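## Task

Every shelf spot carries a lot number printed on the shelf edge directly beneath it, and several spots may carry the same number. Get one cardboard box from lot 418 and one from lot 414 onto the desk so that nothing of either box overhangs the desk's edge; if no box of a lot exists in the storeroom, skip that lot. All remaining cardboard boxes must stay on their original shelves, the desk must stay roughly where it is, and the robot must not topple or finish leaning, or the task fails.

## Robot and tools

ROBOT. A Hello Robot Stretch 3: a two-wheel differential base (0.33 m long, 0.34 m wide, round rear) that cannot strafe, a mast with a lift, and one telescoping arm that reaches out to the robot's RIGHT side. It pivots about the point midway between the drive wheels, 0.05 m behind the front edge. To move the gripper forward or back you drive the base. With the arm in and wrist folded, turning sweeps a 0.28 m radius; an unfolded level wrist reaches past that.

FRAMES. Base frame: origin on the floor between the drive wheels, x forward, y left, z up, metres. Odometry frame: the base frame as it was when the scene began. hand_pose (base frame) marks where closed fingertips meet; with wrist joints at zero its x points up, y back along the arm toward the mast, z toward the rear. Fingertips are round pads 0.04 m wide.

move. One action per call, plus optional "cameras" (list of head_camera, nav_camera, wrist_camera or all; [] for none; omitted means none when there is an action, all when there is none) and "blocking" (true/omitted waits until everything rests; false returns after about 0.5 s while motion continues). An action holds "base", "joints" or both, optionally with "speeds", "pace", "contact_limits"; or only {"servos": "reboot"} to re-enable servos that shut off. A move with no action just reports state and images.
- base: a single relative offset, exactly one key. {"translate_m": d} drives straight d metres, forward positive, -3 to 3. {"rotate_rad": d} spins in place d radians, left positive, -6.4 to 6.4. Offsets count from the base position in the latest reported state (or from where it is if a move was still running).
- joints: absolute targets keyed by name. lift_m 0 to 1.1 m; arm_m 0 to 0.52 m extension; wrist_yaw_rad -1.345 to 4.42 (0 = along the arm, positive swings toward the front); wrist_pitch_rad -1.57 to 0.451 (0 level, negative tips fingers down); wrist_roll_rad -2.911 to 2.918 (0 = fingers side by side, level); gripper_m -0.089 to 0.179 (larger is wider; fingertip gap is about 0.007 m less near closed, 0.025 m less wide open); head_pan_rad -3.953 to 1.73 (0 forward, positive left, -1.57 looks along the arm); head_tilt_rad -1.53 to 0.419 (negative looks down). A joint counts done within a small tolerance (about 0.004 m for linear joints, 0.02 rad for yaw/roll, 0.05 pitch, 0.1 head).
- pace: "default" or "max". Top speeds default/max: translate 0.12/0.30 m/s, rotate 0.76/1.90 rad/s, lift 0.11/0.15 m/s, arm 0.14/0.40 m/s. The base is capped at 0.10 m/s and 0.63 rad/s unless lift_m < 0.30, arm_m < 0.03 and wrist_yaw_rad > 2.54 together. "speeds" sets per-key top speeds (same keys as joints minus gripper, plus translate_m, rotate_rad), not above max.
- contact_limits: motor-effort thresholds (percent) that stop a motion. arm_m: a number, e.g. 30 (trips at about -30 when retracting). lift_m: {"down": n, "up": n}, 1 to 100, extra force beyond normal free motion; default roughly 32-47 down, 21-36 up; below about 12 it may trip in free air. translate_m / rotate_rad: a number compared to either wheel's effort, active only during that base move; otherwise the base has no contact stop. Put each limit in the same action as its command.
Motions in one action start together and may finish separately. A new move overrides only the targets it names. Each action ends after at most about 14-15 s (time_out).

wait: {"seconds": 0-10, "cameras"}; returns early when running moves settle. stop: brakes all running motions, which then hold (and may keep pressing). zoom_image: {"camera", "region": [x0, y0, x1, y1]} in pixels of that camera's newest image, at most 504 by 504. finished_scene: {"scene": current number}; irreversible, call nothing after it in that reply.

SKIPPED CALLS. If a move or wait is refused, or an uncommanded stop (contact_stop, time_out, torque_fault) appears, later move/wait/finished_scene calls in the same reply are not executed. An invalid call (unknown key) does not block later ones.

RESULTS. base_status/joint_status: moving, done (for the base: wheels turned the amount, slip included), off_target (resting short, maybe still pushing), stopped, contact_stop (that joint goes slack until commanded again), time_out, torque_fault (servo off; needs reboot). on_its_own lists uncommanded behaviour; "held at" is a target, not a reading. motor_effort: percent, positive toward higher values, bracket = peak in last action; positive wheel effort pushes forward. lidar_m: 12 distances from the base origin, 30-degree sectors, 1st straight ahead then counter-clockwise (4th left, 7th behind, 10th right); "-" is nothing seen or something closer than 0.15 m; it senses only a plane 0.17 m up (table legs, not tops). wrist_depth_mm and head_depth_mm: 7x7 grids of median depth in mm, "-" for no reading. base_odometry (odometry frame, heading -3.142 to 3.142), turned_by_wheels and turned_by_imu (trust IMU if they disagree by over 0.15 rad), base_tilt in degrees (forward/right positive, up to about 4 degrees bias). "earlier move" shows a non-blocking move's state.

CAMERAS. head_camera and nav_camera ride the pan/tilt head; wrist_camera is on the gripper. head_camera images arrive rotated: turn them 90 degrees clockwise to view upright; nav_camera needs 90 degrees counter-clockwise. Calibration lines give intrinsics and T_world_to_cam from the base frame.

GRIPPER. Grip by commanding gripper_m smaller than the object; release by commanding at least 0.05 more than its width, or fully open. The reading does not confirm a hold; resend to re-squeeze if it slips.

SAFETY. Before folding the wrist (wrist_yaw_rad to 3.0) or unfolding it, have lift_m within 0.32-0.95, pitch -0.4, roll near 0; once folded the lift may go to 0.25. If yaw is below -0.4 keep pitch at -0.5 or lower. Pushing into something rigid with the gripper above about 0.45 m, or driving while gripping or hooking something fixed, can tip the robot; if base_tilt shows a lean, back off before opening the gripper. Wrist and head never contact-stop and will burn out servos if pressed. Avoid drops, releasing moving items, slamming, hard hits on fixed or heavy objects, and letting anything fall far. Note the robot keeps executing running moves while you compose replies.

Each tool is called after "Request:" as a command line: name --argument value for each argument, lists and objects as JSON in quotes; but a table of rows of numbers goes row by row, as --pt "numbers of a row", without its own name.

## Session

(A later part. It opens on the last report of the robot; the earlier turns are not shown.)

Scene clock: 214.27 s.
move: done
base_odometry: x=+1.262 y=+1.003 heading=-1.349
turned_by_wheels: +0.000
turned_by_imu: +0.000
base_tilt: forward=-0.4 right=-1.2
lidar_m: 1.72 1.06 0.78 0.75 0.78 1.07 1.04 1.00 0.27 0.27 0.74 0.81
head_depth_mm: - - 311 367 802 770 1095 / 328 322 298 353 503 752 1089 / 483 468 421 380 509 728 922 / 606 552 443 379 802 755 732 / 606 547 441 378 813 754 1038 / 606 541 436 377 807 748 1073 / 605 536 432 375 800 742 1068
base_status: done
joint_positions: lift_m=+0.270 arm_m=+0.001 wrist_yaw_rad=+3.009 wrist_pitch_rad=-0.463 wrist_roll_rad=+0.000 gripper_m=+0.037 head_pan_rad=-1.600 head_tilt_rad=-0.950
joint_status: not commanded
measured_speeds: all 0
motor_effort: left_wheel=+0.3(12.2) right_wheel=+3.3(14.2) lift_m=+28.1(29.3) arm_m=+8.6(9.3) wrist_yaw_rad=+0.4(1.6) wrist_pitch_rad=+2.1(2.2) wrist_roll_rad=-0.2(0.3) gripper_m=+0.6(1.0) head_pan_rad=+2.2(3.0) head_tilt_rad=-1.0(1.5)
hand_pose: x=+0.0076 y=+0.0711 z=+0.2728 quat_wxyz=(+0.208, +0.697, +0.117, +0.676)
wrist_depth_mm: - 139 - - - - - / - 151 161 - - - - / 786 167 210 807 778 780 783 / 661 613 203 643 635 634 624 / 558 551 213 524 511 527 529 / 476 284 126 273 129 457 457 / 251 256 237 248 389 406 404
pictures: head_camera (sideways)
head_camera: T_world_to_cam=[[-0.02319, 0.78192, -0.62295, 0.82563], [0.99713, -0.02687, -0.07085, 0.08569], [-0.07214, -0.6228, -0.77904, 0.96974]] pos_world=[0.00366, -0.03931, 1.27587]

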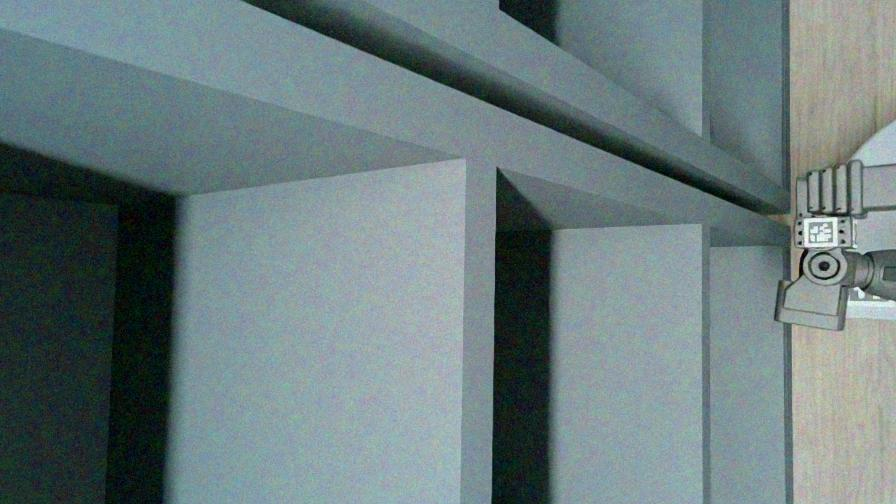

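Request:
move --base '{"rotate_rad": -0.6}'

Request:
move --base '{"translate_m": -0.48}'

Request:
move --base '{"rotate_rad": 0.6}' --joints '{"lift_m": 0.6, "head_pan_rad": -1.7, "head_tilt_rad": -0.6}'

Request:
move --base '{"translate_m": 0.76}' --pace "max" --cameras '["head_camera"]'

Request:
move --joints '{"wrist_yaw_rad": 0, "gripper_m": 0.179}' --cameras '["head_camera","wrist_camera"]'

Scene clock: 258.20 s.
move: done
base_odometry: x=+1.262 y=+1.003 heading=-1.949
turned_by_wheels: -0.600
turned_by_imu: -0.590
base_tilt: forward=-0.4 right=-1.2
lidar_m: 0.81 0.81 1.15 0.79 0.75 0.77 1.00 1.95 1.03 0.27 0.27 0.72
head_depth_mm: 695 566 1068 994 1374 1243 1108 / 654 563 479 938 1292 1237 1102 / 737 557 448 957 857 1212 919 / 710 551 432 907 815 1169 731 / - 288 323 413 550 796 996 / - 298 313 362 501 720 1048 / - - 303 355 774 705 1002
base_status: done
joint_positions: lift_m=+0.270 arm_m=+0.001 wrist_yaw_rad=+3.009 wrist_pitch_rad=-0.463 wrist_roll_rad=+0.000 gripper_m=+0.037 head_pan_rad=-1.600 head_tilt_rad=-0.950
joint_status: not commanded
measured_speeds: all 0
motor_effort: left_wheel=+8.1(12.2) right_wheel=-9.7(12.9) lift_m=+26.5(27.5) arm_m=+9.7(10.7) wrist_yaw_rad=+1.2(1.7) wrist_pitch_rad=+2.1(2.2) wrist_roll_rad=+0.1(0.3) gripper_m=+0.3(0.9) head_pan_rad=+3.5(3.9) head_tilt_rad=-1.3(2.1)
hand_pose: x=+0.0076 y=+0.0711 z=+0.2728 quat_wxyz=(+0.208, +0.697, +0.117, +0.676)
wrist_depth_mm: - 139 - - - - - / - 151 162 971 - - - / - 167 725 798 791 768 777 / 636 605 203 648 631 640 626 / 554 550 213 526 522 534 528 / 473 284 126 274 129 462 457 / 251 256 237 247 390 408 403
pictures: none

Scene clock: 263.50 s.
move: done
base_odometry: x=+1.439 y=+1.449 heading=-1.948
turned_by_wheels: +0.000
turned_by_imu: +0.000
base_tilt: forward=-0.3 right=-1.3
lidar_m: 1.27 2.16 0.74 0.51 0.49 0.50 0.65 1.50 0.80 0.81 0.97 0.57
head_depth_mm: 700 1358 1274 1610 1419 1246 1105 / 690 810 1011 1549 1405 1239 1101 / 735 886 1029 1249 1399 1228 923 / 730 1007 1112 1025 1369 1225 730 / 721 608 1121 970 1316 1215 1034 / 710 576 1118 919 1275 1200 1078 / 696 551 1073 928 1221 1164 1076
base_status: done
joint_positions: lift_m=+0.270 arm_m=+0.001 wrist_yaw_rad=+3.009 wrist_pitch_rad=-0.463 wrist_roll_rad=+0.000 gripper_m=+0.037 head_pan_rad=-1.600 head_tilt_rad=-0.950
joint_status: not commanded
measured_speeds: all 0
motor_effort: left_wheel=-1.9(11.3) right_wheel=-10.4(14.4) lift_m=+24.0(26.5) arm_m=+4.8(9.8) wrist_yaw_rad=-0.4(2.1) wrist_pitch_rad=+2.1(2.2) wrist_roll_rad=+0.1(0.5) gripper_m=+0.5(1.1) head_pan_rad=+3.2(3.9) head_tilt_rad=-1.4(2.6)
hand_pose: x=+0.0076 y=+0.0711 z=+0.2728 quat_wxyz=(+0.208, +0.697, +0.117, +0.676)
wrist_depth_mm: 384 138 509 - - - - / 411 151 162 - 904 - - / 437 168 176 720 777 783 772 / 465 495 201 642 634 637 624 / 488 525 213 525 520 529 523 / 475 286 126 274 128 458 462 / 253 256 237 247 390 405 403
pictures: none

Scene clock: 267.33 s.
move: done
base_odometry: x=+1.439 y=+1.449 heading=-1.349
turned_by_wheels: +0.600
turned_by_imu: +0.590
base_tilt: forward=-0.3 right=-1.1
lidar_m: 1.85 0.69 0.50 0.48 0.50 0.69 1.59 0.80 0.87 0.88 0.57 1.27
head_depth_mm: 829 916 922 670 1108 912 1177 / 820 904 914 662 1104 904 1172 / 808 891 772 656 1097 876 1161 / 798 875 879 618 1084 867 1157 / 788 862 874 610 1073 866 1156 / 781 851 857 603 1074 858 1119 / 769 842 846 596 993 845 984
base_status: done
joint_positions: lift_m=+0.600 arm_m=+0.001 wrist_yaw_rad=+3.009 wrist_pitch_rad=-0.463 wrist_roll_rad=+0.000 gripper_m=+0.037 head_pan_rad=-1.700 head_tilt_rad=-0.600
joint_status: all done
measured_speeds: all 0
motor_effort: left_wheel=-9.4(12.3) right_wheel=+8.4(12.5) lift_m=+30.9(33.7) arm_m=-2.4(5.3) wrist_yaw_rad=-1.6(2.0) wrist_pitch_rad=+2.0(2.2) wrist_roll_rad=-0.1(0.3) gripper_m=+0.6(1.0) head_pan_rad=-3.1(3.9) head_tilt_rad=-5.2(5.7)
hand_pose: x=+0.0076 y=+0.0711 z=+0.6027 quat_wxyz=(+0.208, +0.697, +0.117, +0.676)
wrist_depth_mm: 457 138 478 496 500 516 525 / 507 151 514 537 540 - - / 542 167 176 - - - - / - 185 192 - - - - / - - 211 150 152 - - / - - 126 151 129 838 817 / 766 758 287 750 727 726 728
pictures: none

Scene clock: 275.90 s.
move: done
base_odometry: x=+1.606 y=+0.708 heading=-1.349
turned_by_wheels: +0.000
turned_by_imu: +0.000
base_tilt: forward=-0.4 right=-1.3
lidar_m: 1.84 0.68 0.50 0.48 0.50 0.69 1.91 0.74 0.68 0.98 0.66 1.39
head_depth_mm: 825 870 841 672 901 879 1027 / 821 906 915 663 1065 905 1138 / 812 895 900 655 1094 900 1164 / 801 880 885 650 1086 868 1155 / 791 870 871 610 1086 862 1155 / 781 854 858 602 1077 861 1119 / 771 847 848 596 1063 851 1119
base_status: done
joint_positions: lift_m=+0.600 arm_m=+0.001 wrist_yaw_rad=+3.009 wrist_pitch_rad=-0.463 wrist_roll_rad=+0.000 gripper_m=+0.037 head_pan_rad=-1.700 head_tilt_rad=-0.600
joint_status: not commanded
measured_speeds: all 0
motor_effort: left_wheel=+3.2(9.2) right_wheel=+4.1(14.0) lift_m=+23.6(31.3) arm_m=-13.4(13.5) wrist_yaw_rad=-0.2(1.7) wrist_pitch_rad=+2.1(2.2) wrist_roll_rad=-0.3(0.3) gripper_m=+0.6(1.1) head_pan_rad=-3.0(3.8) head_tilt_rad=-5.2(6.4)
hand_pose: x=+0.0076 y=+0.0711 z=+0.6027 quat_wxyz=(+0.208, +0.697, +0.117, +0.676)
wrist_depth_mm: 462 139 472 488 500 512 519 / 503 151 514 533 541 545 - / 538 167 175 - - - - / - 185 192 - - - - / - - 211 150 152 - - / - - 126 151 128 808 839 / 762 762 288 743 725 739 731
pictures: head_camera (sideways)
head_camera: T_world_to_cam=[[0.02112, 0.52174, -0.85284, 1.12494], [0.98635, -0.15021, -0.06747, 0.08138], [-0.16331, -0.83978, -0.51779, 0.63041]] pos_world=[-0.00107, -0.0453, 1.29131]

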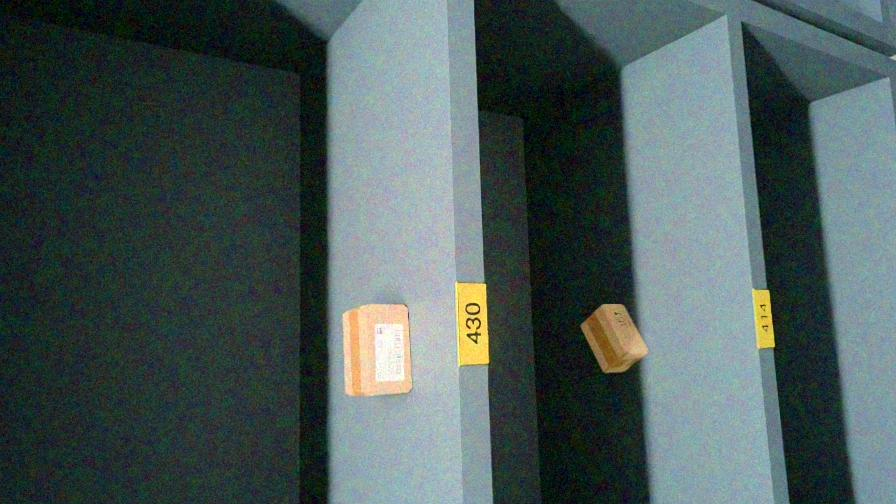

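Scene clock: 278.40 s.
move: done
base_odometry: x=+1.606 y=+0.708 heading=-1.349
turned_by_wheels: +0.000
turned_by_imu: +0.000
base_tilt: forward=-0.4 right=-1.1
lidar_m: 1.85 0.68 0.50 0.48 0.50 0.68 1.91 0.74 0.68 0.98 0.66 1.39
head_depth_mm: 822 868 839 672 902 875 1029 / 822 906 914 664 1068 906 1139 / 813 894 901 656 1094 899 1158 / 799 882 887 650 1091 873 1155 / 795 870 870 609 1081 865 1150 / 781 857 861 603 1074 860 1119 / 772 844 848 597 1066 854 1120
base_status: not commanded
joint_positions: lift_m=+0.600 arm_m=+0.001 wrist_yaw_rad=+0.003 wrist_pitch_rad=-0.463 wrist_roll_rad=+0.000 gripper_m=+0.179 head_pan_rad=-1.700 head_tilt_rad=-0.600
joint_status: all done
measured_speeds: all 0
motor_effort: left_wheel=+3.4(3.8) right_wheel=+4.7(6.1) lift_m=+23.7(25.2) arm_m=-12.8(13.4) wrist_yaw_rad=-2.8(7.4) wrist_pitch_rad=+2.1(2.2) wrist_roll_rad=+0.1(0.3) gripper_m=+1.2(83.3) head_pan_rad=-2.8(3.6) head_tilt_rad=-5.2(6.1)
hand_pose: x=-0.0208 y=-0.3641 z=+0.6027 quat_wxyz=(+0.689, +0.164, -0.688, -0.161)
wrist_depth_mm: 477 - - - - - - / 483 494 490 477 505 506 480 / 402 400 399 391 390 384 382 / 364 354 347 344 341 338 335 / 487 145 - - - - - / - 139 - - - - - / - 640 - - - - 105
pictures: head_camera (sideways), wrist_camera
head_camera: T_world_to_cam=[[0.02112, 0.52174, -0.85284, 1.12494], [0.98635, -0.15021, -0.06747, 0.08138], [-0.16331, -0.83978, -0.51779, 0.63041]] pos_world=[-0.00107, -0.0453, 1.29131]
wrist_camera: T_world_to_cam=[[-0.99888, -0.03874, -0.02707, -0.01199], [-0.0026, 0.61682, -0.7871, 0.73146], [0.04719, -0.78615, -0.61623, 0.25233]] pos_world=[-0.02199, -0.25328, 0.7309]

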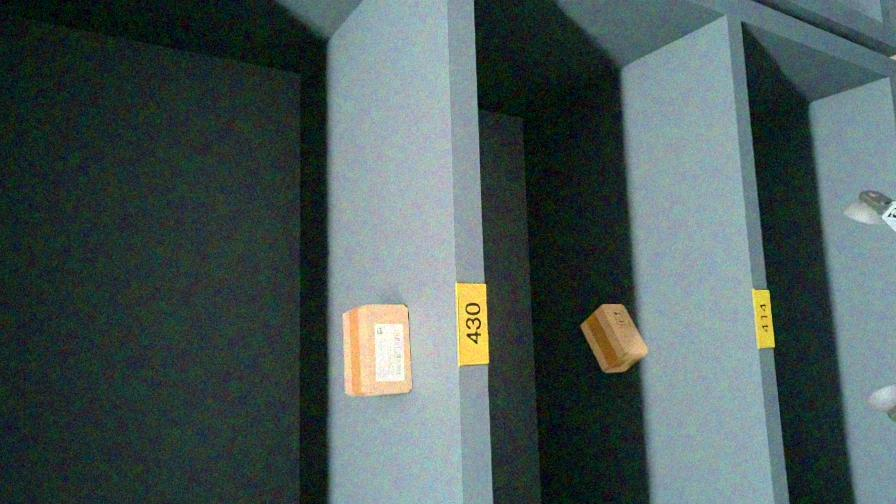

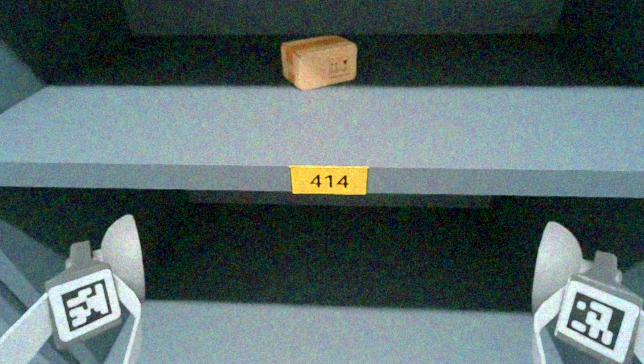

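Request:
move --base '{"translate_m": 0.025}' --joints '{"wrist_pitch_rad": -0.2, "lift_m": 0.53}'

Request:
move --joints '{"arm_m": 0.24}' --contact_limits '{"arm_m": 30}' --cameras '["head_camera","wrist_camera"]'

Scene clock: 297.43 s.
move: done
base_odometry: x=+1.612 y=+0.683 heading=-1.349
turned_by_wheels: +0.000
turned_by_imu: +0.000
base_tilt: forward=-0.3 right=-1.2
lidar_m: 1.84 0.68 0.50 0.48 0.50 0.69 1.92 0.74 0.69 0.98 0.65 1.39
head_depth_mm: 832 893 860 672 953 887 1035 / 823 906 913 663 1099 908 1146 / 811 891 898 658 1099 898 1161 / 802 878 887 645 1089 870 1163 / 789 872 876 611 1078 867 1150 / 782 855 860 604 1070 861 1124 / 772 844 847 597 1066 856 1111
base_status: done
joint_positions: lift_m=+0.530 arm_m=+0.001 wrist_yaw_rad=+0.003 wrist_pitch_rad=-0.222 wrist_roll_rad=+0.000 gripper_m=+0.179 head_pan_rad=-1.700 head_tilt_rad=-0.600
joint_status: all done
measured_speeds: all 0
motor_effort: left_wheel=+3.3(9.3) right_wheel=+7.4(10.9) lift_m=+23.3(25.3) arm_m=-12.2(12.9) wrist_yaw_rad=-2.7(4.1) wrist_pitch_rad=+3.5(5.7) wrist_roll_rad=+0.0(0.3) gripper_m=+0.8(1.1) head_pan_rad=-3.2(3.6) head_tilt_rad=-4.7(5.7)
hand_pose: x=-0.0208 y=-0.3902 z=+0.5888 quat_wxyz=(+0.703, +0.080, -0.702, -0.078)
wrist_depth_mm: 475 - - - - - 633 / 476 - - - - - - / 468 517 503 473 502 492 491 / 377 372 371 369 369 366 362 / 334 324 324 318 313 308 306 / 118 140 - - - - - / 118 - - - - - 105
pictures: none

Scene clock: 300.43 s.
move: done
base_odometry: x=+1.612 y=+0.683 heading=-1.349
turned_by_wheels: +0.000
turned_by_imu: +0.000
base_tilt: forward=-0.4 right=-1.2
lidar_m: 1.84 0.68 0.50 0.48 0.50 0.69 1.92 0.74 0.70 0.97 0.65 1.39
head_depth_mm: 833 886 858 672 952 888 1037 / 825 907 915 663 1106 904 1149 / 814 892 899 655 1095 899 567 / 802 876 888 647 1086 846 574 / 790 866 875 609 1076 840 1072 / 781 858 861 603 1071 839 1119 / 771 843 847 598 1068 854 1116
base_status: not commanded
joint_positions: lift_m=+0.530 arm_m=+0.240 wrist_yaw_rad=+0.003 wrist_pitch_rad=-0.222 wrist_roll_rad=+0.000 gripper_m=+0.179 head_pan_rad=-1.700 head_tilt_rad=-0.600
joint_status: all done
measured_speeds: all 0
motor_effort: left_wheel=+4.1(4.2) right_wheel=+7.7(9.0) lift_m=+26.0(26.0) arm_m=+13.0(14.7) wrist_yaw_rad=-2.1(4.6) wrist_pitch_rad=+3.5(3.6) wrist_roll_rad=+0.2(0.4) gripper_m=+0.3(1.2) head_pan_rad=-3.0(3.7) head_tilt_rad=-3.9(5.6)
contact_limits: arm_m 30 (drawing in: default 31, maximum 55; extending or still: default 40, maximum 69)
hand_pose: x=-0.0208 y=-0.6297 z=+0.5889 quat_wxyz=(+0.703, +0.079, -0.702, -0.077)
wrist_depth_mm: 452 - - - - - - / 458 - - - - - - / 468 509 497 499 495 489 - / 373 373 367 262 346 365 362 / 295 266 278 262 276 275 275 / 118 207 223 221 221 220 220 / 174 186 192 184 184 184 105
pictures: head_camera (sideways), wrist_camera
head_camera: T_world_to_cam=[[0.02112, 0.52174, -0.85284, 1.12494], [0.98635, -0.15021, -0.06747, 0.08138], [-0.16331, -0.83978, -0.51779, 0.63041]] pos_world=[-0.00107, -0.0453, 1.29131]
wrist_camera: T_world_to_cam=[[-0.99887, -0.04408, -0.01779, -0.03141], [-0.0019, 0.41095, -0.91166, 0.8281], [0.0475, -0.91059, -0.41057, -0.16439]] pos_world=[-0.02199, -0.49139, 0.68689]

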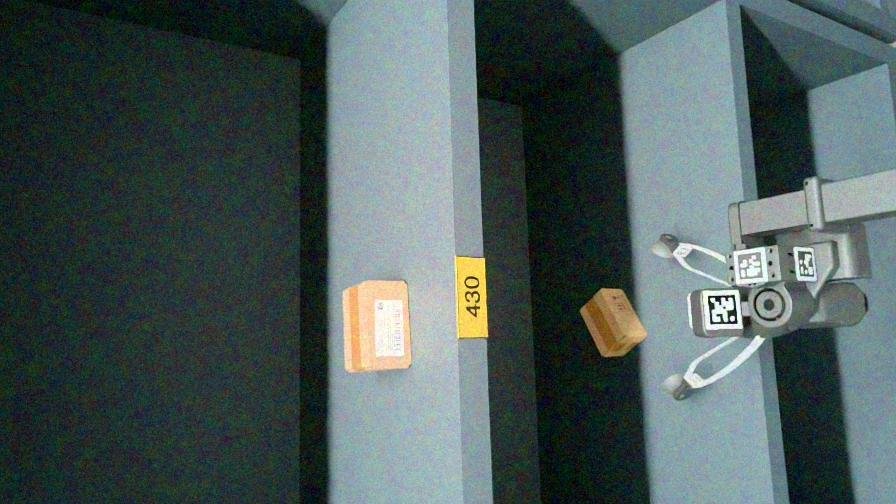

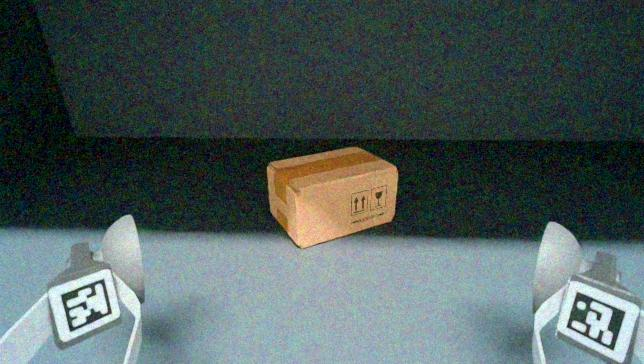

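Request:
move --joints '{"lift_m": 0.508}'

Request:
move --joints '{"arm_m": 0.37}' --contact_limits '{"arm_m": 30}' --cameras '["wrist_camera"]'

Request:
move --joints '{"gripper_m": 0.03}' --cameras '["wrist_camera"]'

Scene clock: 314.20 s.
move: done
base_odometry: x=+1.612 y=+0.683 heading=-1.349
turned_by_wheels: +0.000
turned_by_imu: +0.000
base_tilt: forward=-0.2 right=-1.2
lidar_m: 1.84 0.68 0.50 0.48 0.50 0.69 1.92 0.74 0.69 0.98 0.65 1.39
head_depth_mm: 835 888 861 670 951 889 1035 / 822 906 910 661 1104 907 1152 / 811 895 897 655 1094 900 1108 / 803 882 886 647 1088 868 583 / 792 868 874 610 1076 841 626 / 783 857 858 603 1074 839 1117 / 769 843 847 598 1064 852 1118
base_status: not commanded
joint_positions: lift_m=+0.508 arm_m=+0.240 wrist_yaw_rad=+0.003 wrist_pitch_rad=-0.221 wrist_roll_rad=+0.000 gripper_m=+0.179 head_pan_rad=-1.700 head_tilt_rad=-0.600
joint_status: all done
measured_speeds: all 0
motor_effort: left_wheel=+3.9(4.4) right_wheel=+7.9(8.9) lift_m=+24.9(26.6) arm_m=+12.8(13.5) wrist_yaw_rad=-3.8(3.9) wrist_pitch_rad=+3.5(3.6) wrist_roll_rad=-0.3(0.3) gripper_m=+0.4(1.1) head_pan_rad=-3.2(3.4) head_tilt_rad=-4.4(5.4)
contact_limits: arm_m 30 (drawing in: default 31, maximum 55; extending or still: default 40, maximum 69)
hand_pose: x=-0.0208 y=-0.6297 z=+0.5670 quat_wxyz=(+0.703, +0.079, -0.702, -0.077)
wrist_depth_mm: 453 - - - - - - / 456 - - - - - - / 434 434 432 265 427 427 422 / 322 318 317 247 291 312 311 / 240 227 239 237 236 235 247 / 123 144 191 189 189 182 188 / 149 154 159 163 158 153 107
pictures: none

Scene clock: 316.40 s.
move: done
base_odometry: x=+1.612 y=+0.683 heading=-1.349
turned_by_wheels: +0.000
turned_by_imu: +0.000
base_tilt: forward=-0.3 right=-1.2
lidar_m: 1.84 0.68 0.50 0.48 0.50 0.69 1.92 0.74 0.69 0.98 0.65 1.39
head_depth_mm: 833 891 860 668 953 889 1036 / 822 907 911 663 1102 906 1148 / 812 890 900 654 1095 897 1113 / 801 881 886 647 1094 691 1132 / 787 869 873 609 1079 789 1149 / 778 855 857 603 1071 858 1123 / 770 842 848 597 1064 857 1116
base_status: not commanded
joint_positions: lift_m=+0.508 arm_m=+0.370 wrist_yaw_rad=+0.003 wrist_pitch_rad=-0.221 wrist_roll_rad=+0.000 gripper_m=+0.179 head_pan_rad=-1.700 head_tilt_rad=-0.600
joint_status: all done
measured_speeds: all 0
motor_effort: left_wheel=+3.8(4.3) right_wheel=+8.4(8.9) lift_m=+30.5(31.3) arm_m=+12.3(15.1) wrist_yaw_rad=-3.0(4.9) wrist_pitch_rad=+3.6(3.6) wrist_roll_rad=+0.2(0.3) gripper_m=+0.7(1.1) head_pan_rad=-3.1(3.9) head_tilt_rad=-4.5(5.2)
contact_limits: arm_m 30 (drawing in: default 31, maximum 55; extending or still: default 40, maximum 69)
hand_pose: x=-0.0208 y=-0.7597 z=+0.5670 quat_wxyz=(+0.703, +0.079, -0.702, -0.077)
wrist_depth_mm: - - - - - - - / - - - - - - - / - - - - - - - / 320 319 317 314 313 311 308 / 240 226 152 145 152 234 246 / 123 144 161 122 148 182 188 / 149 154 148 133 153 152 105
wrist_camera: T_world_to_cam=[[-0.99887, -0.04409, -0.01777, -0.03754], [-0.00191, 0.41075, -0.91175, 0.8614], [0.0475, -0.91068, -0.41037, -0.29199]] pos_world=[-0.02199, -0.62139, 0.66489]

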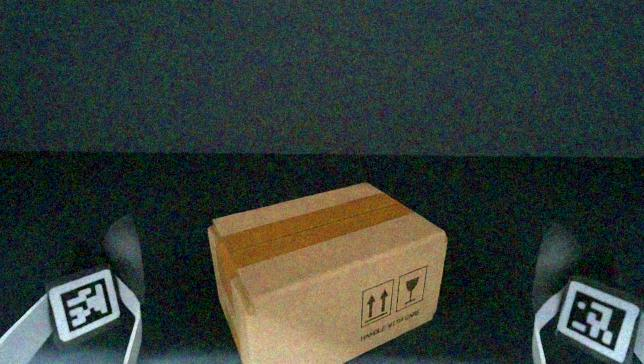

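Scene clock: 318.43 s.
move: done
base_odometry: x=+1.612 y=+0.683 heading=-1.349
turned_by_wheels: +0.000
turned_by_imu: +0.000
base_tilt: forward=-0.3 right=-1.1
lidar_m: 1.84 0.68 0.50 0.48 0.50 0.69 1.92 0.74 0.69 0.98 0.65 1.39
head_depth_mm: 831 887 862 670 954 883 1038 / 824 907 915 662 1102 907 1153 / 810 892 900 656 1095 900 1110 / 800 882 883 645 1089 691 1127 / 794 870 875 609 1080 783 1155 / 781 859 858 603 1073 857 1123 / 771 846 850 596 1067 854 1118
base_status: not commanded
joint_positions: lift_m=+0.508 arm_m=+0.370 wrist_yaw_rad=+0.002 wrist_pitch_rad=-0.221 wrist_roll_rad=+0.000 gripper_m=+0.031 head_pan_rad=-1.700 head_tilt_rad=-0.600
joint_status: all done
measured_speeds: all 0
motor_effort: left_wheel=+3.0(4.4) right_wheel=+7.9(8.4) lift_m=+29.5(30.8) arm_m=+9.0(12.9) wrist_yaw_rad=-3.2(4.4) wrist_pitch_rad=+3.4(3.5) wrist_roll_rad=+0.2(0.3) gripper_m=-20.7(97.1) head_pan_rad=-3.2(3.5) head_tilt_rad=-4.5(5.2)
contact_limits: arm_m 30 (drawing in: default 31, maximum 55; extending or still: default 40, maximum 69)
hand_pose: x=-0.0209 y=-0.7597 z=+0.5670 quat_wxyz=(+0.703, +0.079, -0.702, -0.077)
wrist_depth_mm: - - - - - - - / - - - - - - - / - - - - - - - / 320 317 316 314 312 310 310 / 239 239 145 145 145 234 234 / 191 190 128 121 133 181 187 / 159 123 128 129 148 147 162
wrist_camera: T_world_to_cam=[[-0.9989, -0.04342, -0.01779, -0.03711], [-0.0016, 0.41044, -0.91189, 0.8614], [0.0469, -0.91085, -0.41005, -0.29228]] pos_world=[-0.02199, -0.62139, 0.66499]

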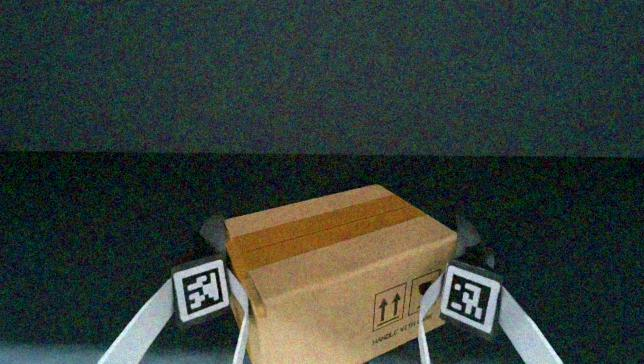

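Request:
move --joints '{"gripper_m": -0.02}'

Request:
move --joints '{"lift_m": 0.57}' --cameras '["wrist_camera"]'

Scene clock: 324.93 s.
move: done
base_odometry: x=+1.612 y=+0.683 heading=-1.349
turned_by_wheels: +0.000
turned_by_imu: +0.000
base_tilt: forward=-0.4 right=-1.2
lidar_m: 1.85 0.68 0.50 0.48 0.50 0.69 1.92 0.74 0.70 0.98 0.65 1.39
head_depth_mm: 832 888 861 670 957 890 1037 / 821 905 914 662 1102 908 1157 / 811 899 902 657 1095 902 1109 / 796 879 885 645 1086 692 1133 / 791 871 873 610 1078 787 1151 / 779 853 856 603 1068 861 1127 / 772 844 845 597 1064 859 1113
base_status: not commanded
joint_positions: lift_m=+0.508 arm_m=+0.370 wrist_yaw_rad=+0.001 wrist_pitch_rad=-0.221 wrist_roll_rad=+0.000 gripper_m=-0.018 head_pan_rad=-1.700 head_tilt_rad=-0.600
joint_status: all done
measured_speeds: all 0
motor_effort: left_wheel=+3.5(3.7) right_wheel=+6.9(8.2) lift_m=+26.8(27.9) arm_m=+0.7(3.4) wrist_yaw_rad=-0.6(3.1) wrist_pitch_rad=+3.5(3.5) wrist_roll_rad=-0.2(0.3) gripper_m=-39.3(99.7) head_pan_rad=-3.2(3.6) head_tilt_rad=-4.1(4.8)
contact_limits: arm_m 30 (drawing in: default 31, maximum 55; extending or still: default 40, maximum 69)
hand_pose: x=-0.0213 y=-0.7597 z=+0.5670 quat_wxyz=(+0.703, +0.078, -0.702, -0.078)
wrist_depth_mm: - - - - - - - / - - - - - - - / - - - - - - - / 318 318 317 316 313 311 310 / 239 238 146 145 144 223 233 / 191 191 129 121 133 181 188 / 159 149 136 128 148 147 162
pictures: none

Scene clock: 326.33 s.
move: done
base_odometry: x=+1.612 y=+0.683 heading=-1.349
turned_by_wheels: +0.000
turned_by_imu: +0.000
base_tilt: forward=-0.4 right=-1.2
lidar_m: 1.84 0.68 0.50 0.48 0.50 0.69 1.92 0.74 0.69 0.98 0.65 1.39
head_depth_mm: 835 887 860 670 954 886 1037 / 824 908 915 663 1105 905 1157 / 811 892 901 657 1099 879 492 / 802 881 885 647 1086 657 1130 / 788 866 873 608 927 807 1153 / 783 854 857 605 1074 863 1118 / 771 845 846 597 1065 853 1114
base_status: not commanded
joint_positions: lift_m=+0.570 arm_m=+0.370 wrist_yaw_rad=-0.001 wrist_pitch_rad=-0.224 wrist_roll_rad=+0.000 gripper_m=-0.015 head_pan_rad=-1.700 head_tilt_rad=-0.600
joint_status: all done
measured_speeds: all 0
motor_effort: left_wheel=+3.2(4.0) right_wheel=+7.8(8.3) lift_m=+31.5(33.6) arm_m=-1.5(1.6) wrist_yaw_rad=+0.2(1.2) wrist_pitch_rad=+4.0(4.1) wrist_roll_rad=-0.1(0.3) gripper_m=-17.2(39.7) head_pan_rad=-2.7(3.2) head_tilt_rad=-3.8(4.8)
contact_limits: arm_m 30 (drawing in: default 31, maximum 55; extending or still: default 40, maximum 69)
hand_pose: x=-0.0216 y=-0.7594 z=+0.6283 quat_wxyz=(+0.703, +0.079, -0.702, -0.080)
wrist_depth_mm: - - - - - - - / - - - - - - - / - - - - - - - / - - - - - - - / 351 349 146 145 145 342 341 / 280 289 129 121 133 276 275 / 233 225 137 128 155 124 230
wrist_camera: T_world_to_cam=[[-0.99902, -0.04054, -0.01788, -0.03457], [-0.00047, 0.41326, -0.91061, 0.91847], [0.04431, -0.90971, -0.41288, -0.26439]] pos_world=[-0.02239, -0.62149, 0.72659]

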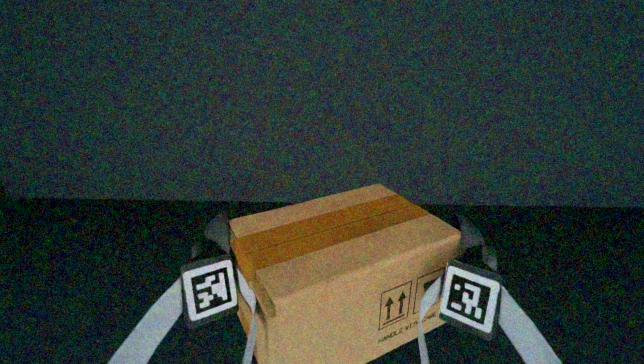

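Request:
move --joints '{"arm_m": 0.0, "lift_m": 0.62}'

Request:
move --joints '{"wrist_yaw_rad": 1.57, "wrist_pitch_rad": 0.0, "head_pan_rad": -3.05, "head_tilt_rad": -0.25}' --speeds '{"wrist_yaw_rad": 1.0}' --cameras '["head_camera"]'

Request:
zoom_image --camera "head_camera" --region '[392, 0, 896, 504]'

Scene clock: 342.03 s.
move: done
base_odometry: x=+1.612 y=+0.683 heading=-1.349
turned_by_wheels: +0.000
turned_by_imu: +0.000
base_tilt: forward=-0.3 right=-1.2
lidar_m: 1.85 0.68 0.50 0.48 0.50 0.69 1.91 0.74 0.69 0.98 0.65 1.39
head_depth_mm: 832 887 863 671 954 888 1034 / 826 908 912 663 1107 907 1150 / 812 893 898 656 1102 904 1163 / 799 883 886 648 1086 870 1083 / 793 870 872 609 1079 863 588 / 780 857 860 602 1071 861 1117 / 775 844 849 598 1065 858 1116
base_status: not commanded
joint_positions: lift_m=+0.620 arm_m=+0.001 wrist_yaw_rad=-0.001 wrist_pitch_rad=-0.224 wrist_roll_rad=+0.000 gripper_m=-0.015 head_pan_rad=-1.700 head_tilt_rad=-0.600
joint_status: all done
measured_speeds: all 0
motor_effort: left_wheel=+3.4(4.0) right_wheel=+7.4(8.4) lift_m=+26.1(34.6) arm_m=-13.3(14.8) wrist_yaw_rad=-1.4(1.5) wrist_pitch_rad=+4.1(4.3) wrist_roll_rad=+0.0(0.3) gripper_m=-17.7(18.1) head_pan_rad=-2.7(3.4) head_tilt_rad=-3.7(4.7)
hand_pose: x=-0.0216 y=-0.3900 z=+0.6782 quat_wxyz=(+0.703, +0.079, -0.702, -0.080)
wrist_depth_mm: 478 - - - - - 643 / 482 - - - - - - / 482 - - - - - - / 482 - - - 506 540 536 / 442 445 146 144 144 435 433 / 376 369 129 120 133 350 350 / 464 794 124 128 147 106 -
pictures: none

Scene clock: 344.27 s.
move: done
base_odometry: x=+1.612 y=+0.683 heading=-1.349
turned_by_wheels: +0.000
turned_by_imu: +0.000
base_tilt: forward=-0.3 right=-1.3
lidar_m: 1.84 0.68 0.50 0.48 0.50 0.69 1.92 0.74 0.69 0.98 0.65 1.39
head_depth_mm: 1869 1804 1742 1685 1634 1577 1488 / 2084 2170 2231 2329 2380 2101 1648 / 2108 2170 2249 2335 2443 2188 1640 / 2101 2181 2271 2374 2470 2160 1628 / 2128 2169 2265 2374 2466 2156 1614 / 2116 2170 2231 2333 2255 2032 1612 / 1264 1305 1360 1394 1473 1518 1508
base_status: not commanded
joint_positions: lift_m=+0.620 arm_m=+0.001 wrist_yaw_rad=+1.563 wrist_pitch_rad=-0.033 wrist_roll_rad=+0.000 gripper_m=-0.015 head_pan_rad=-3.057 head_tilt_rad=-0.247
joint_status: all done
measured_speeds: all 0
motor_effort: left_wheel=+3.4(4.0) right_wheel=+7.8(8.5) lift_m=+27.8(28.6) arm_m=-10.6(12.9) wrist_yaw_rad=+4.6(8.7) wrist_pitch_rad=+5.7(8.3) wrist_roll_rad=-0.1(0.3) gripper_m=-17.6(18.1) head_pan_rad=+3.3(5.1) head_tilt_rad=+1.8(10.1)
hand_pose: x=+0.2339 y=-0.1475 z=+0.7261 quat_wxyz=(+0.510, +0.506, -0.493, +0.490)
wrist_depth_mm: - - - - - - - / - - - - - - - / - - - - - - - / - - - - - - - / - - 146 145 145 778 - / - - 129 120 133 - - / - - 129 128 157 124 -
pictures: head_camera (sideways)
head_camera: T_world_to_cam=[[0.18821, 0.06241, -0.98014, 1.29006], [0.04058, -0.99762, -0.05573, 0.07193], [-0.98129, -0.02929, -0.1903, 0.20917]] pos_world=[-0.04047, -0.00263, 1.30826]

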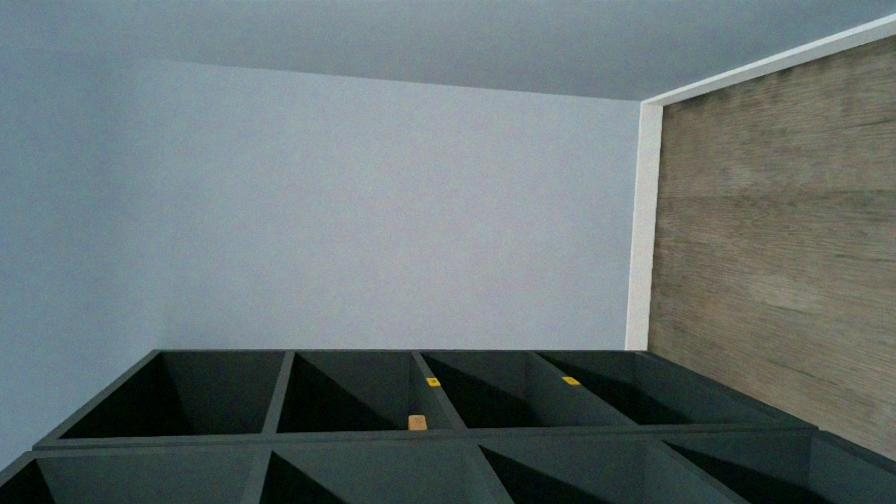

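Scaled by 1.000.

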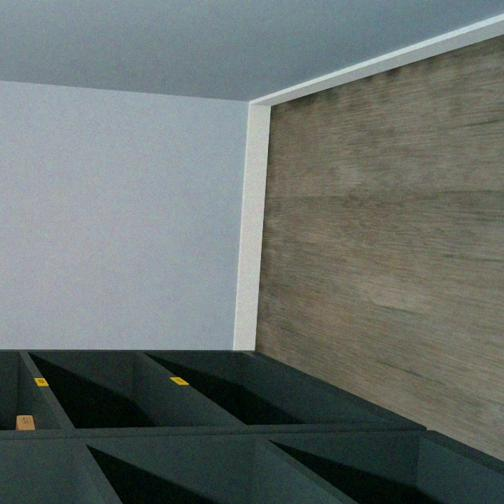

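Request:
zoom_image --camera "head_camera" --region '[540, 360, 600, 400]'

Request:
move --base '{"translate_m": -1.1}' --joints '{"head_pan_rad": -2.2, "head_tilt_rad": -0.7}' --cameras '["head_camera"]'

Scaled by 8.400 from the camera's image (finer frame: 1280x720).

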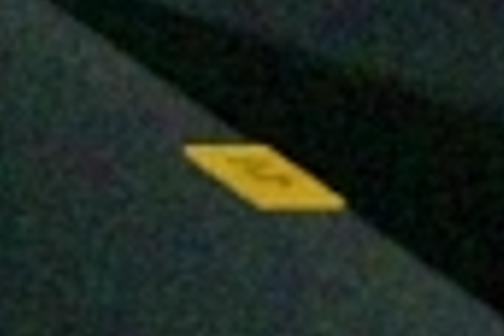

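Scene clock: 369.73 s.
move: done
base_odometry: x=+1.370 y=+1.756 heading=-1.349
turned_by_wheels: +0.000
turned_by_imu: -0.001
base_tilt: forward=-0.3 right=-1.1
lidar_m: 1.86 0.69 0.50 0.49 0.50 0.69 1.28 1.32 0.60 0.97 0.76 0.75
head_depth_mm: 1219 1160 1413 1342 1597 1407 1195 / 1156 1044 1501 1269 1544 1386 1184 / 1070 1109 825 1249 1442 1350 1176 / 524 589 687 1123 986 1280 1168 / 487 552 620 729 882 1093 1143 / 548 634 662 908 969 1193 1115 / 671 804 660 1093 962 841 1089
base_status: done
joint_positions: lift_m=+0.620 arm_m=+0.001 wrist_yaw_rad=+1.563 wrist_pitch_rad=-0.033 wrist_roll_rad=+0.000 gripper_m=-0.015 head_pan_rad=-2.200 head_tilt_rad=-0.700
joint_status: all done
measured_speeds: all 0
motor_effort: left_wheel=-8.1(12.8) right_wheel=-4.0(11.8) lift_m=+28.9(32.1) arm_m=+5.4(7.6) wrist_yaw_rad=+5.4(7.2) wrist_pitch_rad=+5.6(5.7) wrist_roll_rad=+0.0(0.4) gripper_m=-17.4(18.2) head_pan_rad=-2.9(5.2) head_tilt_rad=+2.7(8.4)
hand_pose: x=+0.2339 y=-0.1475 z=+0.7262 quat_wxyz=(+0.510, +0.506, -0.493, +0.490)
wrist_depth_mm: - - - - - - - / - - - - - - - / - - - - - - - / - - - - - - - / - - 146 145 145 764 - / - - 130 120 133 - 585 / - - 130 128 157 118 -
pictures: head_camera (sideways)
head_camera: T_world_to_cam=[[0.31714, 0.51439, -0.79676, 1.04998], [0.79763, -0.59915, -0.06932, 0.08501], [-0.51304, -0.61354, -0.60031, 0.7399]] pos_world=[-0.0212, -0.03521, 1.28665]

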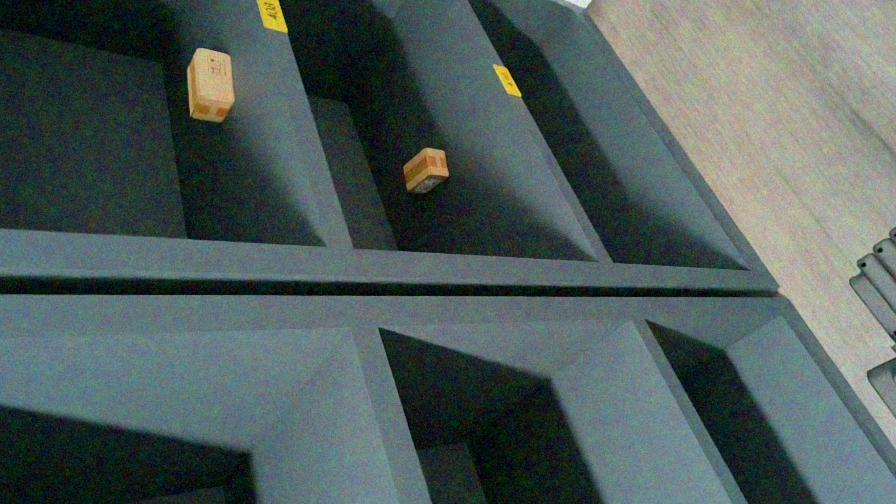

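Request:
zoom_image --camera "head_camera" --region '[475, 50, 545, 110]'

Scaled by 7.200 from the camera's image (finer frame: 1280x720).

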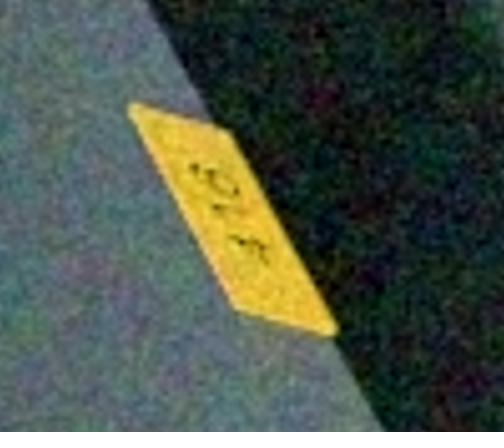

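Request:
move --base '{"translate_m": -0.5}' --joints '{"head_pan_rad": -1.7, "head_tilt_rad": -0.7}' --cameras '["head_camera"]'

Request:
zoom_image --camera "head_camera" --region '[620, 200, 780, 460]'

Scene clock: 394.73 s.
move: done
base_odometry: x=+1.260 y=+2.244 heading=-1.349
turned_by_wheels: +0.000
turned_by_imu: -0.001
base_tilt: forward=-0.3 right=-1.1
lidar_m: 1.87 0.69 0.51 0.49 0.50 0.69 0.78 0.81 1.01 0.53 0.54 1.16
head_depth_mm: 830 924 677 1189 1002 1258 1168 / 822 908 699 1178 998 1254 1162 / 811 893 694 1173 988 1243 1151 / 802 882 687 1154 982 1200 1140 / 794 866 677 1128 977 1204 1123 / 783 852 667 794 891 866 1096 / 528 504 518 590 688 858 1089
base_status: done
joint_positions: lift_m=+0.620 arm_m=+0.001 wrist_yaw_rad=+1.563 wrist_pitch_rad=-0.033 wrist_roll_rad=+0.000 gripper_m=-0.015 head_pan_rad=-1.700 head_tilt_rad=-0.700
joint_status: all done
measured_speeds: all 0
motor_effort: left_wheel=-3.9(13.5) right_wheel=-8.6(11.1) lift_m=+26.4(28.8) arm_m=+12.6(13.0) wrist_yaw_rad=+4.3(6.3) wrist_pitch_rad=+5.5(5.7) wrist_roll_rad=-0.1(0.4) gripper_m=-17.4(18.3) head_pan_rad=-2.7(5.8) head_tilt_rad=+1.7(4.3)
hand_pose: x=+0.2339 y=-0.1475 z=+0.7262 quat_wxyz=(+0.510, +0.506, -0.493, +0.490)
wrist_depth_mm: - - - - - 915 - / - - - - - - - / - - - - - - - / - - - - - - - / - - 145 144 145 754 - / - - 129 120 133 - - / - - 129 128 157 124 -
pictures: head_camera (sideways)
head_camera: T_world_to_cam=[[0.03171, 0.60344, -0.79678, 1.05174], [0.98723, -0.14342, -0.06933, 0.0838], [-0.15611, -0.7844, -0.60028, 0.7377]] pos_world=[-0.00092, -0.04399, 1.28665]

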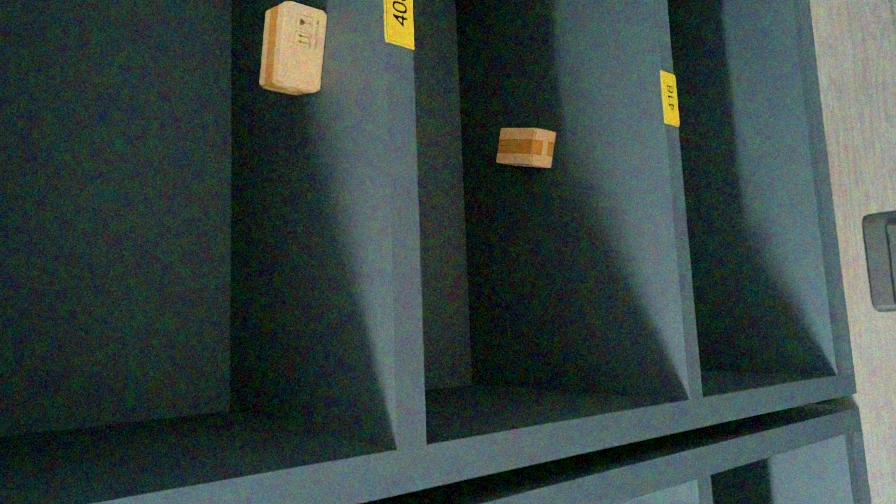

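Scaled by 1.938 from the camera's image (finer frame: 1280x720).

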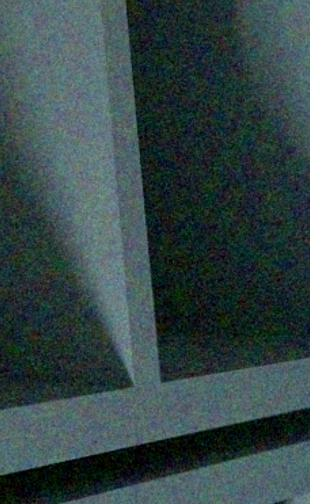

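Request:
zoom_image --camera "head_camera" --region '[640, 60, 700, 140]'

Scaled by 6.300 from the camera's image (finer frame: 1280x720).

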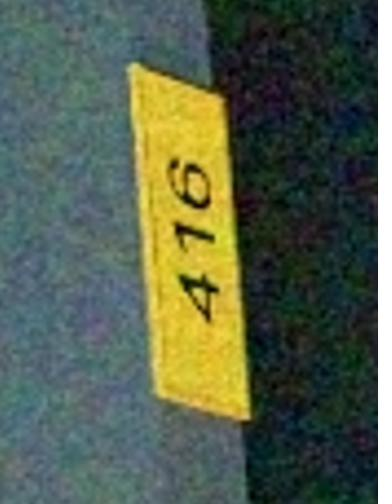

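Request:
move --base '{"translate_m": 1.2}'

Request:
move --base '{"translate_m": 1.2}'

Request:
move --base '{"translate_m": 0.95}'

Request:
move --base '{"rotate_rad": -1.58}' --joints '{"head_pan_rad": 0, "head_tilt_rad": -0.3}' --cameras '["nav_camera"]'

Scene clock: 431.67 s.
move: done
base_odometry: x=+1.524 y=+1.073 heading=-1.349
turned_by_wheels: +0.000
turned_by_imu: +0.000
base_tilt: forward=-0.4 right=-1.3
lidar_m: 1.85 0.69 0.50 0.48 0.50 0.69 1.92 1.12 0.54 0.53 1.01 0.94
head_depth_mm: 837 922 708 1194 998 1252 1170 / 801 906 702 1176 995 1243 1165 / 439 490 555 632 934 1237 1150 / 429 472 549 639 748 911 1091 / 783 855 677 1109 973 1196 1121 / 783 860 668 1115 970 1198 1114 / 775 849 661 1095 959 859 1108
base_status: done
joint_positions: lift_m=+0.620 arm_m=+0.001 wrist_yaw_rad=+1.563 wrist_pitch_rad=-0.033 wrist_roll_rad=+0.000 gripper_m=-0.015 head_pan_rad=-1.700 head_tilt_rad=-0.700
joint_status: not commanded
measured_speeds: all 0
motor_effort: left_wheel=+5.0(9.3) right_wheel=+4.4(14.5) lift_m=+24.5(26.7) arm_m=+12.0(12.8) wrist_yaw_rad=+5.7(6.7) wrist_pitch_rad=+5.6(5.7) wrist_roll_rad=+0.1(0.4) gripper_m=-18.0(18.2) head_pan_rad=-2.8(4.0) head_tilt_rad=-0.9(1.8)
hand_pose: x=+0.2339 y=-0.1475 z=+0.7262 quat_wxyz=(+0.510, +0.506, -0.493, +0.490)
wrist_depth_mm: - - - - - - - / - - - - - - - / - - - - - - - / - - - - - - - / - - 145 145 145 150 - / - - 130 121 133 - 501 / - - 130 128 157 106 -
pictures: none

Scene clock: 444.80 s.
move: done
base_odometry: x=+1.787 y=-0.097 heading=-1.349
turned_by_wheels: +0.000
turned_by_imu: +0.001
base_tilt: forward=-0.2 right=-1.0
lidar_m: 1.57 0.68 0.50 0.48 0.50 0.68 1.91 1.36 0.61 0.98 0.74 0.75
head_depth_mm: 630 640 636 686 788 1250 1182 / 800 834 699 827 890 978 1159 / 818 900 696 1125 989 1211 1150 / 808 891 685 1153 981 1231 1145 / 796 875 677 1143 977 1207 1125 / 787 863 655 1116 913 1186 1118 / 778 852 656 1099 960 1187 1110
base_status: done
joint_positions: lift_m=+0.620 arm_m=+0.001 wrist_yaw_rad=+1.563 wrist_pitch_rad=-0.033 wrist_roll_rad=+0.000 gripper_m=-0.015 head_pan_rad=-1.700 head_tilt_rad=-0.700
joint_status: not commanded
measured_speeds: all 0
motor_effort: left_wheel=+2.0(10.2) right_wheel=+7.8(14.7) lift_m=+25.3(26.2) arm_m=+10.8(12.1) wrist_yaw_rad=+6.1(7.3) wrist_pitch_rad=+5.6(5.7) wrist_roll_rad=+0.0(0.4) gripper_m=-17.7(18.3) head_pan_rad=-3.3(3.6) head_tilt_rad=-2.7(3.2)
hand_pose: x=+0.2339 y=-0.1475 z=+0.7262 quat_wxyz=(+0.510, +0.506, -0.493, +0.490)
wrist_depth_mm: - - - - - - - / - - - - - - - / - - - - - - - / - - - - - - - / - - 146 145 144 - - / - - 129 121 133 - - / - - 129 128 157 - -
pictures: none

Scene clock: 455.43 s.
move: done
base_odometry: x=+1.996 y=-1.024 heading=-1.349
turned_by_wheels: +0.000
turned_by_imu: +0.000
base_tilt: forward=-0.3 right=-1.3
lidar_m: 0.64 0.66 0.49 0.47 0.49 0.68 1.90 1.36 0.65 2.45 0.90 0.66
head_depth_mm: 775 783 792 809 857 1252 1181 / 2779 2858 1050 1068 1091 1116 1153 / 2769 3037 2905 2128 1618 1382 1177 / 2757 3066 2867 2114 1663 1376 1170 / 2709 3056 2844 2104 1646 1363 1172 / 2658 2989 2840 2067 1646 1356 1158 / 2611 2833 2644 2054 1637 1353 1154
base_status: done
joint_positions: lift_m=+0.620 arm_m=+0.001 wrist_yaw_rad=+1.563 wrist_pitch_rad=-0.033 wrist_roll_rad=+0.000 gripper_m=-0.015 head_pan_rad=-1.700 head_tilt_rad=-0.700
joint_status: not commanded
measured_speeds: all 0
motor_effort: left_wheel=+1.4(9.8) right_wheel=+7.2(14.2) lift_m=+26.5(27.2) arm_m=+10.7(11.7) wrist_yaw_rad=+5.0(7.2) wrist_pitch_rad=+5.6(5.8) wrist_roll_rad=-0.1(0.4) gripper_m=-17.6(18.1) head_pan_rad=-2.4(3.6) head_tilt_rad=-4.0(4.6)
hand_pose: x=+0.2339 y=-0.1475 z=+0.7262 quat_wxyz=(+0.510, +0.506, -0.493, +0.490)
wrist_depth_mm: - - - - - - - / - - - - - - - / - - - - - - - / - - - - - - - / - - 145 144 144 - - / - - 129 120 133 - - / - - 123 128 147 106 -
pictures: none

Scene clock: 459.07 s.
move: done
base_odometry: x=+1.996 y=-1.024 heading=-2.929
turned_by_wheels: -1.580
turned_by_imu: -1.557
base_tilt: forward=-0.2 right=-1.1
lidar_m: 2.41 0.90 0.66 0.64 0.66 0.49 0.48 0.49 0.68 1.90 1.36 0.66
head_depth_mm: 2827 2948 3157 3212 2466 1005 991 / 2846 2975 3099 3220 2889 2021 1556 / 2854 2937 3103 3316 2904 2028 1547 / 2852 2942 3126 3261 2900 1994 1538 / 2804 2942 3102 3263 2848 1997 1541 / 2683 2795 2854 2920 2644 2010 1530 / 1833 1840 1891 1903 1947 1855 1520
base_status: done
joint_positions: lift_m=+0.620 arm_m=+0.001 wrist_yaw_rad=+1.564 wrist_pitch_rad=-0.033 wrist_roll_rad=+0.000 gripper_m=-0.015 head_pan_rad=+0.001 head_tilt_rad=-0.299
joint_status: all done
measured_speeds: all 0
motor_effort: left_wheel=+7.9(11.4) right_wheel=-8.6(13.0) lift_m=+27.4(27.8) arm_m=+2.4(11.0) wrist_yaw_rad=+5.3(6.5) wrist_pitch_rad=+5.5(5.7) wrist_roll_rad=-0.3(0.3) gripper_m=-17.5(18.2) head_pan_rad=-3.3(5.6) head_tilt_rad=-3.1(9.2)
hand_pose: x=+0.2339 y=-0.1474 z=+0.7263 quat_wxyz=(+0.510, +0.506, -0.493, +0.490)
wrist_depth_mm: - - - - - - - / - - - - - - - / - - - - - - - / - - - - - - - / - - 146 145 145 149 - / - - 129 121 133 149 - / - - 130 128 149 106 -
pictures: nav_camera (sideways)
nav_camera: T_world_to_cam=[[0.26897, 0.01733, 0.96299, -1.21202], [0.01535, -0.99979, 0.01371, 0.03227], [0.96303, 0.0111, -0.26917, 0.29769]] pos_world=[0.03881, 0.04996, 1.24686]

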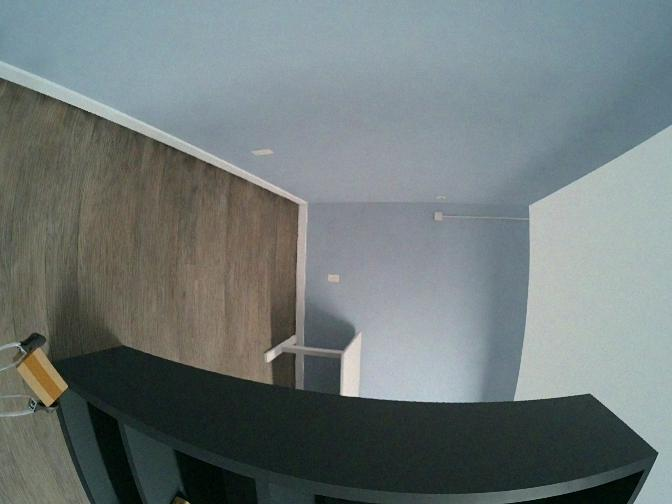

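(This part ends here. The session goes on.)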